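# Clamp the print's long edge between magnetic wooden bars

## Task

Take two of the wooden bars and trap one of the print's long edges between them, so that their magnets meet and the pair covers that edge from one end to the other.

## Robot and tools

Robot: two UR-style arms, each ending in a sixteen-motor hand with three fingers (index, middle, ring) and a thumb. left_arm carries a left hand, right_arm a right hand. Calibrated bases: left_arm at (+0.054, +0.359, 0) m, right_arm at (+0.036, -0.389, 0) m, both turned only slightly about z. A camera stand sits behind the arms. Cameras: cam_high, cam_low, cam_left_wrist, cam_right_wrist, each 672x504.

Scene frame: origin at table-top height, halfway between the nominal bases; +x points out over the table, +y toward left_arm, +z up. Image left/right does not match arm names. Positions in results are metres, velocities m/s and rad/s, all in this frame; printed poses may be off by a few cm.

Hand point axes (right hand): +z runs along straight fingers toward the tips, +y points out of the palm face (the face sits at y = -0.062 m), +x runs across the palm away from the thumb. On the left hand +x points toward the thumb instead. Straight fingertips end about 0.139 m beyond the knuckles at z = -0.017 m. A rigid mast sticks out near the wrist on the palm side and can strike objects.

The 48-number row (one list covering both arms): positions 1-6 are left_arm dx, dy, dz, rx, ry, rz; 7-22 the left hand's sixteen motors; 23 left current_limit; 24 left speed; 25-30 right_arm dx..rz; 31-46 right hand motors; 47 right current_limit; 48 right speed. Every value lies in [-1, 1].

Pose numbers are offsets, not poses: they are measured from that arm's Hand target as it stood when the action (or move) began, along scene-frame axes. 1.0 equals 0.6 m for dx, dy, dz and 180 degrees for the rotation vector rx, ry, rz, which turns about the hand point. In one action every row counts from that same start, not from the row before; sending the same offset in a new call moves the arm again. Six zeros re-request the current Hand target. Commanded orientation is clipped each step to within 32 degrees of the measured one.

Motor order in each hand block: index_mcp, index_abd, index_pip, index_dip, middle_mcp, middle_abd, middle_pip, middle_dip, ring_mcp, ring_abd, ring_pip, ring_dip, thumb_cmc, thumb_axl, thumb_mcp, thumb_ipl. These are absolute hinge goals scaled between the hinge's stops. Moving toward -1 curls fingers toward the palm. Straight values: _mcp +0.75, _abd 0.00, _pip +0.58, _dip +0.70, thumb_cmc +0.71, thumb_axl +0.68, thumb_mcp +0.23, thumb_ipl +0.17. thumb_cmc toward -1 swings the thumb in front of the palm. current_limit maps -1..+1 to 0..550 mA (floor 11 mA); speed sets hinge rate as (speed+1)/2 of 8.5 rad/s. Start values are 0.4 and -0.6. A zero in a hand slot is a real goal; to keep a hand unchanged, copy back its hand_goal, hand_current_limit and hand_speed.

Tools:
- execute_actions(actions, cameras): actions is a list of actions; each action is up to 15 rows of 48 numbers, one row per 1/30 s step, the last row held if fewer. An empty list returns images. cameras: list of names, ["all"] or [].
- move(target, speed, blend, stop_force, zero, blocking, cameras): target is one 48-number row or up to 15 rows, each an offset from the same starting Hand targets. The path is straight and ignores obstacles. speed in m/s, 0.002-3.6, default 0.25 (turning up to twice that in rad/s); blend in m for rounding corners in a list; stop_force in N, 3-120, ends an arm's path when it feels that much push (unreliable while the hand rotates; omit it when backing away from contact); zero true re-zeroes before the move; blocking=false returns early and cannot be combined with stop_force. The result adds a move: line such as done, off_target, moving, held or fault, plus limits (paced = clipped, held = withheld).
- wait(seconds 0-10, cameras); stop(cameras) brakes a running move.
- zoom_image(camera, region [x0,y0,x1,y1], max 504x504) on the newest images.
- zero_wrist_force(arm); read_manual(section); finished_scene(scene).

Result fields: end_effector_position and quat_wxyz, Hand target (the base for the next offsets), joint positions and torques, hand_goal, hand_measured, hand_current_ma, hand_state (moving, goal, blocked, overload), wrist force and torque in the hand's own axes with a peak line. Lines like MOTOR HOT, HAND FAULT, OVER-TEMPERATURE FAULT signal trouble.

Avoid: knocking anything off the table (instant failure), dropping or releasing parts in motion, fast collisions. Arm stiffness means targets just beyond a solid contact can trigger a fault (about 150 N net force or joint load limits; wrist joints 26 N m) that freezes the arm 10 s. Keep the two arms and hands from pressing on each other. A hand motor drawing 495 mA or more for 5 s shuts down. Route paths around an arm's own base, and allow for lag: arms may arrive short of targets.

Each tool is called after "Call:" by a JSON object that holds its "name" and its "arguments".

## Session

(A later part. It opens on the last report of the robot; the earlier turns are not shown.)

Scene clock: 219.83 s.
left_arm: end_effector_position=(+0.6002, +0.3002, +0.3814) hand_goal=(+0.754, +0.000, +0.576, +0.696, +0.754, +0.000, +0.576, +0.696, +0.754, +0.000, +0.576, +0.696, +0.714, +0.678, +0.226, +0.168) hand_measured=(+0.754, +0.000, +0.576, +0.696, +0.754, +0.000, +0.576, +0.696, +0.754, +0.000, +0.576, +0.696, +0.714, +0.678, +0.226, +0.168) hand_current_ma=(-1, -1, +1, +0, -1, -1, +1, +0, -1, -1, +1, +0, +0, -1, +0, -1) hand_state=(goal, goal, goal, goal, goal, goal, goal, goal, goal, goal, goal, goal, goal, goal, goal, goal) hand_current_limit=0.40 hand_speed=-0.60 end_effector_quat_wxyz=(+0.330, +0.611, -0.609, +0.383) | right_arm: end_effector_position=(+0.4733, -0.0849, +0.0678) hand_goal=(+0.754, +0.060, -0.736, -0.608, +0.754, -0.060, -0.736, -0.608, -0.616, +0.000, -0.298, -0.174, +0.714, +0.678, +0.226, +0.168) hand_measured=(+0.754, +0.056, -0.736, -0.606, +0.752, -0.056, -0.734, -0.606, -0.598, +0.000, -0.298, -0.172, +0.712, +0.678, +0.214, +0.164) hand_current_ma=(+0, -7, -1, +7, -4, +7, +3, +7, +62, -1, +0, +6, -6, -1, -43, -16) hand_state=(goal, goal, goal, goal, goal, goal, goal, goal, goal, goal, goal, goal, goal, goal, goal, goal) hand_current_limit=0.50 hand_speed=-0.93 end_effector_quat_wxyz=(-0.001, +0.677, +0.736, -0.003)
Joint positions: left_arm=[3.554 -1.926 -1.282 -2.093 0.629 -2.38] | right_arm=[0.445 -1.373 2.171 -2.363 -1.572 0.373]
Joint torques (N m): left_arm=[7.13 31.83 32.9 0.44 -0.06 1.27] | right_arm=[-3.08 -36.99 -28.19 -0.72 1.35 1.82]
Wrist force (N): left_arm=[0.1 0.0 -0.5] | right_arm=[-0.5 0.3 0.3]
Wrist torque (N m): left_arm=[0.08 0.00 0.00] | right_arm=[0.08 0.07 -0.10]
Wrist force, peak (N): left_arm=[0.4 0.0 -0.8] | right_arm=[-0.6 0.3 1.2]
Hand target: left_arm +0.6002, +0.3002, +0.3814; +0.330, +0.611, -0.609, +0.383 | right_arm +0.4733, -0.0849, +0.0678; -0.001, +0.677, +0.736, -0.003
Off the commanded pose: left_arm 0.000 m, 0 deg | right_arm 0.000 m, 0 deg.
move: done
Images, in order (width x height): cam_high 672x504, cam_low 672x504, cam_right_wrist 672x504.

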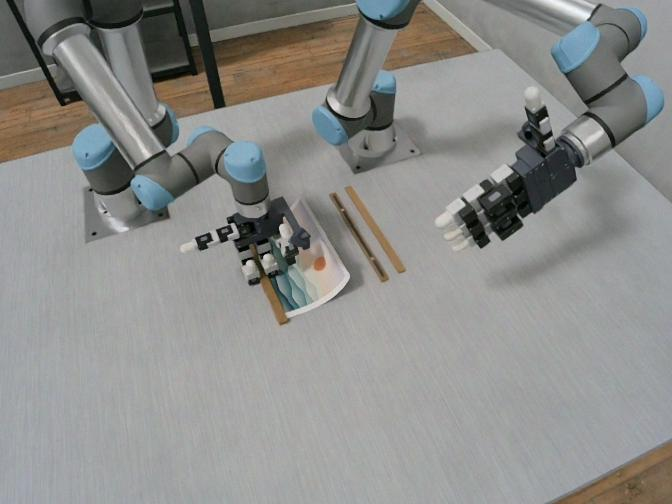

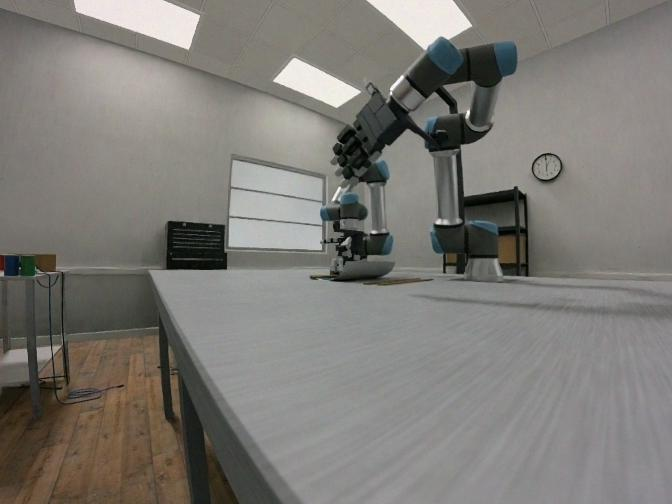

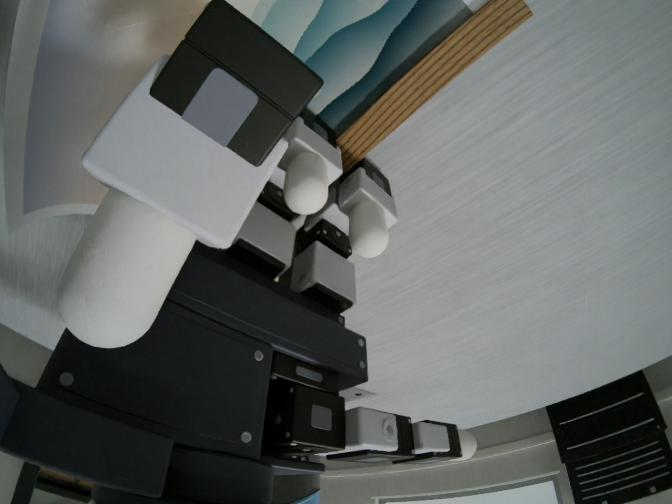

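Call:
{"name": "move", "arguments": {"target": [0, 0, 0, 0, 0, 0, 0.754, 0, 0.576, 0.696, 0.754, 0, 0.576, 0.696, 0.754, 0, 0.576, 0.696, 0.714, 0.678, 0.226, 0.168, 0.4, -0.6, 0, 0, 0.05, 0, 0, 0, 0.754, 0.06, -0.736, -0.608, 0.754, -0.06, -0.736, -0.608, -0.616, 0, -0.298, -0.174, 0.714, 0.678, 0.226, 0.168, 0.5, -0.93], "speed": 0.03, "cameras": ["cam_high", "cam_low", "cam_right_wrist"]}}

Call:
{"name": "zoom_image", "arguments": {"camera": "cam_low", "region": [300, 245, 400, 290]}}

Call:
{"name": "zoom_image", "arguments": {"camera": "cam_high", "region": [225, 200, 365, 330]}}

Scene clock: 221.93 s.
left_arm: end_effector_position=(+0.6002, +0.3002, +0.3814) hand_goal=(+0.754, +0.000, +0.576, +0.696, +0.754, +0.000, +0.576, +0.696, +0.754, +0.000, +0.576, +0.696, +0.714, +0.678, +0.226, +0.168) hand_measured=(+0.754, +0.000, +0.576, +0.696, +0.754, +0.000, +0.576, +0.696, +0.754, +0.000, +0.576, +0.696, +0.714, +0.678, +0.226, +0.168) hand_current_ma=(-1, -1, +1, +0, -1, -1, +1, +0, -1, -1, +1, +0, +0, -1, +0, -1) hand_state=(goal, goal, goal, goal, goal, goal, goal, goal, goal, goal, goal, goal, goal, goal, goal, goal) hand_current_limit=0.40 hand_speed=-0.60 end_effector_quat_wxyz=(+0.330, +0.611, -0.609, +0.383) | right_arm: end_effector_position=(+0.4733, -0.0849, +0.0977) hand_goal=(+0.754, +0.060, -0.736, -0.608, +0.754, -0.060, -0.736, -0.608, -0.616, +0.000, -0.298, -0.174, +0.714, +0.678, +0.226, +0.168) hand_measured=(+0.754, +0.056, -0.736, -0.606, +0.752, -0.056, -0.734, -0.606, -0.598, +0.000, -0.298, -0.172, +0.712, +0.678, +0.214, +0.164) hand_current_ma=(+0, -7, -1, +7, -3, +7, +3, +7, +62, -1, +0, +6, -6, -1, -43, -16) hand_state=(goal, goal, goal, goal, goal, goal, goal, goal, goal, goal, goal, goal, goal, goal, goal, goal) hand_current_limit=0.50 hand_speed=-0.93 end_effector_quat_wxyz=(-0.001, +0.677, +0.736, -0.003)
Joint positions: left_arm=[3.554 -1.926 -1.282 -2.093 0.629 -2.38] | right_arm=[0.445 -1.431 2.139 -2.273 -1.572 0.373]
Joint torques (N m): left_arm=[8.74 31.47 30.92 0.57 -0.05 1.49] | right_arm=[0.52 -36.71 -30.03 -0.68 -0.1 1.85]
Wrist force (N): left_arm=[0.1 -0.2 -0.3] | right_arm=[-0.4 0.3 0.4]
Wrist torque (N m): left_arm=[0.04 0.01 0.01] | right_arm=[0.09 0.06 -0.07]
Wrist force, peak (N): left_arm=[0.3 0.3 -0.6] | right_arm=[-0.5 0.4 0.7]
Hand target: left_arm +0.6002, +0.3002, +0.3814; +0.330, +0.611, -0.609, +0.383 | right_arm +0.4733, -0.0849, +0.0978; -0.001, +0.677, +0.736, -0.003
Off the commanded pose: left_arm 0.000 m, 0 deg | right_arm 0.000 m, 0 deg.
move: done
Images, in order (width x height): cam_high 672x504, cam_low 672x504, cam_right_wrist 672x504.

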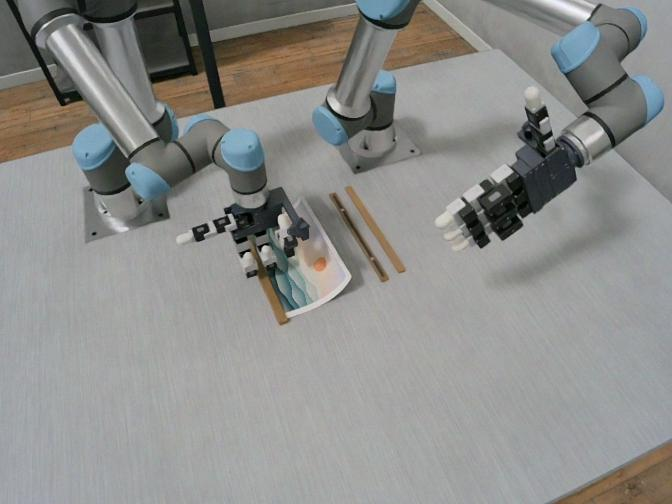

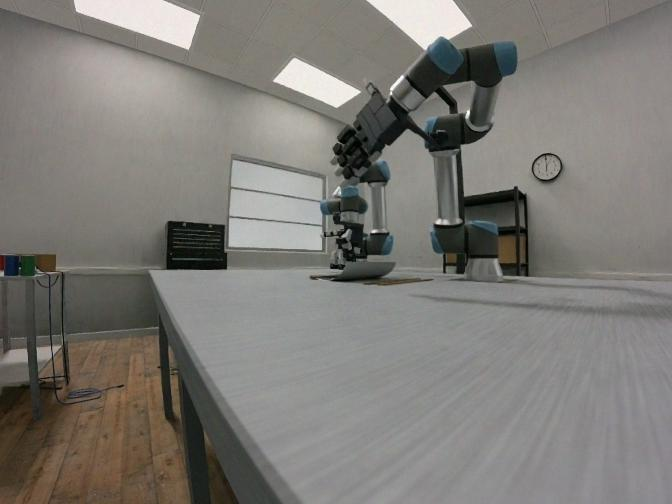

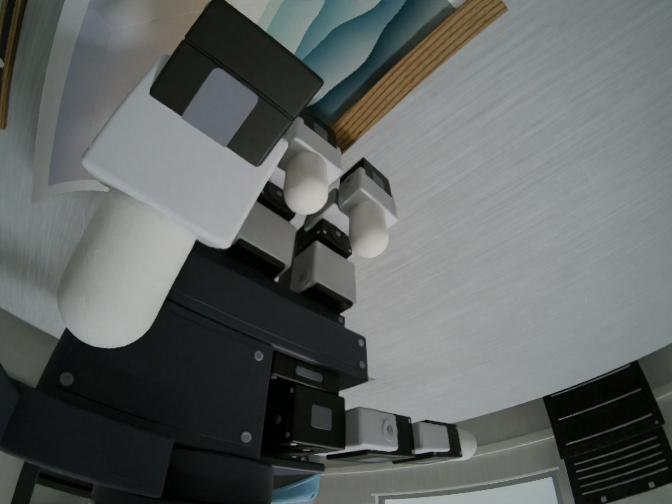

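Scaled by 5.040 from the camera's 672x504 image, which has a finer 960x720 frame.

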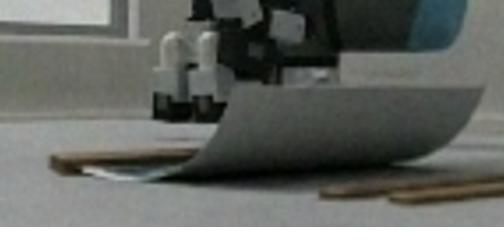

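Scaled by 3.600 from the camera's 672x504 image, which has a finer 960x720 frame.

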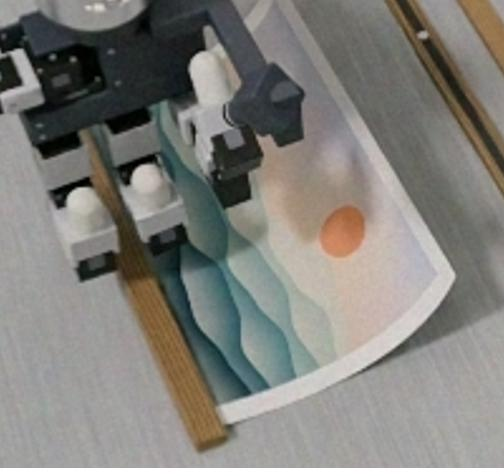

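Call:
{"name": "move", "arguments": {"target": [[0,0,0,0,0,0,0.754,0,0.576,0.696,0.754,0,0.576,0.696,0.754,0,0.576,0.696,0.714,0.678,0.226,0.168,0.4,-0.6,0,0,0.17,0,0,0,0.754,0.06,-0.736,-0.608,0.754,-0.06,-0.736,-0.608,-0.616,0,-0.298,-0.174,0.714,0.678,0.226,0.168,0.5,-0.93],[0,0,0,0,0,0,0.754,0,0.576,0.696,0.754,0,0.576,0.696,0.754,0,0.576,0.696,0.714,0.678,0.226,0.168,0.4,-0.6,0,-0.35,0.25,0,0,0,0.754,0.06,-0.736,-0.608,0.754,-0.06,-0.736,-0.608,-0.616,0,-0.298,-0.174,0.714,0.678,0.226,0.168,0.5,-0.93]], "speed": [0.12,0.25], "blend": [0.02,0], "cameras": ["all"]}}

Scene clock: 225.87 s.
left_arm: end_effector_position=(+0.6002, +0.3002, +0.3814) hand_goal=(+0.754, +0.000, +0.576, +0.696, +0.754, +0.000, +0.576, +0.696, +0.754, +0.000, +0.576, +0.696, +0.714, +0.678, +0.226, +0.168) hand_measured=(+0.754, +0.000, +0.576, +0.696, +0.754, +0.000, +0.576, +0.696, +0.754, +0.000, +0.576, +0.696, +0.714, +0.678, +0.226, +0.168) hand_current_ma=(-1, -1, +1, +0, -1, -1, +1, +0, -1, -1, +1, +0, +0, -1, +0, -1) hand_state=(goal, goal, goal, goal, goal, goal, goal, goal, goal, goal, goal, goal, goal, goal, goal, goal) hand_current_limit=0.40 hand_speed=-0.60 end_effector_quat_wxyz=(+0.330, +0.611, -0.609, +0.383) | right_arm: end_effector_position=(+0.4732, -0.2948, +0.2477) hand_goal=(+0.754, +0.060, -0.736, -0.608, +0.754, -0.060, -0.736, -0.608, -0.616, +0.000, -0.298, -0.174, +0.714, +0.678, +0.226, +0.168) hand_measured=(+0.754, +0.056, -0.736, -0.606, +0.752, -0.056, -0.734, -0.606, -0.598, +0.000, -0.298, -0.172, +0.712, +0.678, +0.214, +0.164) hand_current_ma=(+0, -7, -1, +6, -3, +6, +3, +7, +62, -1, +0, +6, -6, -1, -43, -16) hand_state=(goal, goal, goal, goal, goal, goal, goal, goal, goal, goal, goal, goal, goal, goal, goal, goal) hand_current_limit=0.50 hand_speed=-0.93 end_effector_quat_wxyz=(-0.001, +0.677, +0.736, -0.003) end_effector_velocity=(+0.000, +0.000, +0.000) end_effector_angular_velocity=(+0.001, +0.000, +0.003)
Joint positions: left_arm=[3.554 -1.926 -1.282 -2.093 0.629 -2.38] | right_arm=[-0.075 -1.903 2.124 -1.787 -1.575 -0.147]
Joint velocities: left_arm=[within noise] | right_arm=[-0.002 -0.001 0 0.001 0.001 -0.005]
Joint torques (N m): left_arm=[5.46 32.44 30.75 0.65 -0.06 1.43] | right_arm=[-10.19 -20.69 -35.28 -0.58 2.3 -2.03]
Wrist force (N): left_arm=[0.0 -0.1 -0.4] | right_arm=[-0.4 0.3 0.3]
Wrist torque (N m): left_arm=[0.06 0.02 -0.01] | right_arm=[0.09 0.08 0.01]
Wrist force, peak (N): left_arm=[0.3 0.1 -0.8] | right_arm=[-1.5 0.2 0.1]
Hand target: left_arm +0.6002, +0.3002, +0.3814; +0.330, +0.611, -0.609, +0.383 | right_arm +0.4733, -0.2949, +0.2478; -0.001, +0.677, +0.736, -0.003
Off the commanded pose: left_arm 0.000 m, 0 deg | right_arm 0.000 m, 0 deg.
move: done

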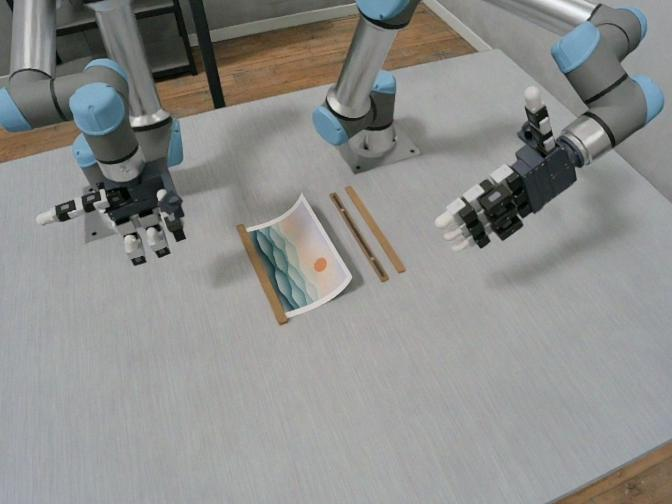

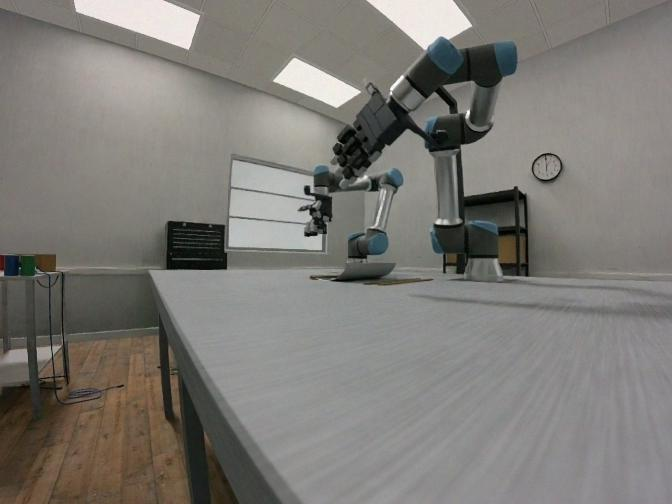

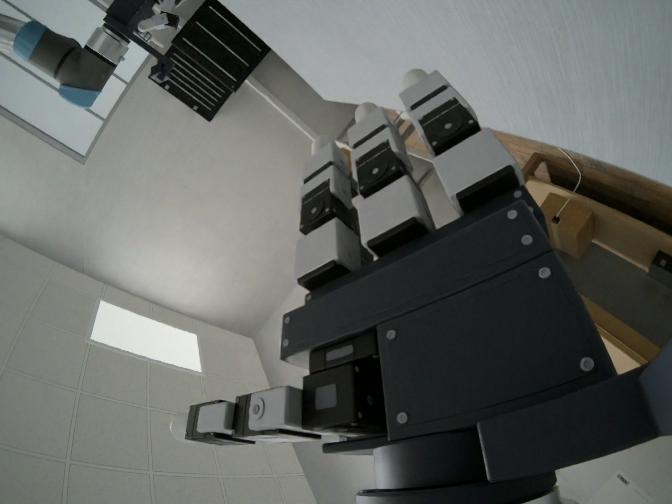

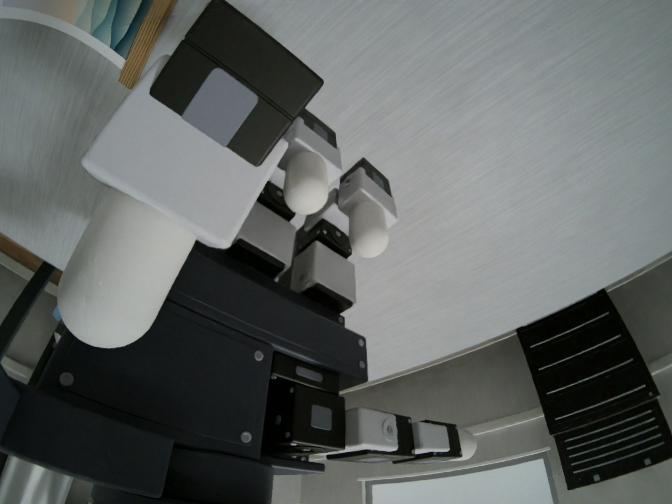

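Call:
{"name": "zoom_image", "arguments": {"camera": "cam_high", "region": [225, 210, 305, 335]}}

Call:
{"name": "zoom_image", "arguments": {"camera": "cam_low", "region": [300, 250, 400, 290]}}

Call:
{"name": "zoom_image", "arguments": {"camera": "cam_high", "region": [230, 215, 270, 265]}}

Call:
{"name": "zoom_image", "arguments": {"camera": "cam_high", "region": [255, 280, 305, 335]}}

Scaled by 4.032 from the camera's 672x504 image, which has a finer 960x720 frame.

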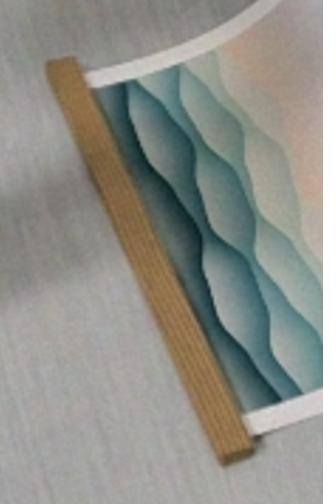

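Scaled by 5.040 from the camera's 672x504 image, which has a finer 960x720 frame.

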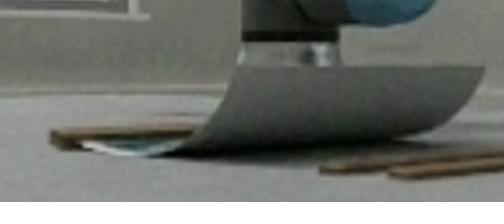

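Scaled by 10.080 from the camera's 672x504 image, which has a finer 960x720 frame.

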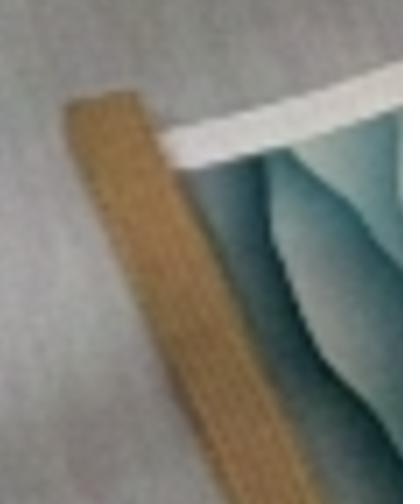

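Scaled by 9.164 from the camera's 672x504 image, which has a finer 960x720 frame.

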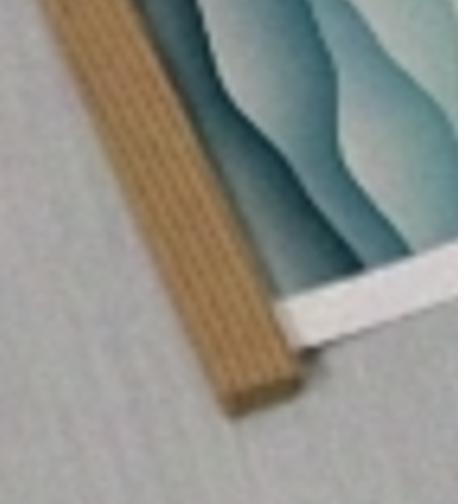

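Call:
{"name": "zoom_image", "arguments": {"camera": "cam_low", "region": [304, 262, 344, 290]}}

Call:
{"name": "zoom_image", "arguments": {"camera": "cam_high", "region": [240, 245, 285, 300]}}

Call:
{"name": "zoom_image", "arguments": {"camera": "cam_right_wrist", "region": [0, 0, 200, 150]}}

Scaled by 12.600 from the camera's 672x504 image, which has a finer 960x720 frame.

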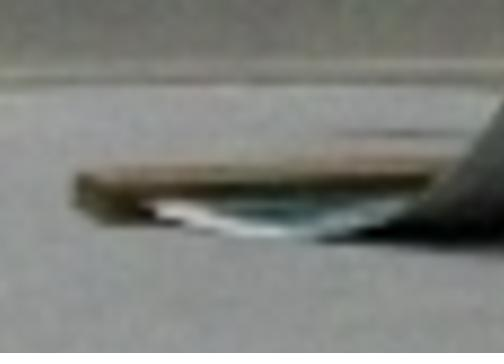

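Scaled by 9.164 from the camera's 672x504 image, which has a finer 960x720 frame.

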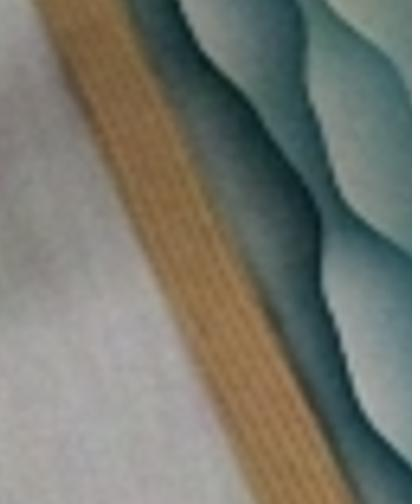

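Scaled by 2.520 from the camera's 672x504 image, which has a finer 960x720 frame.

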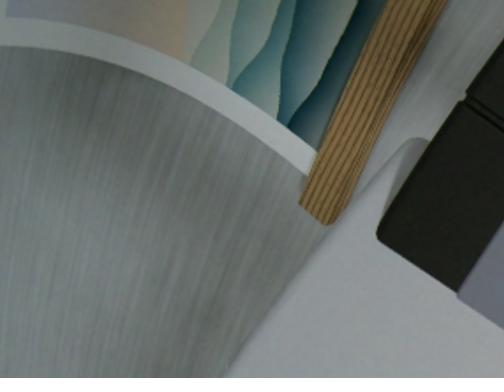

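Call:
{"name": "finished_scene", "arguments": {}}

The scene is finished: the task was done.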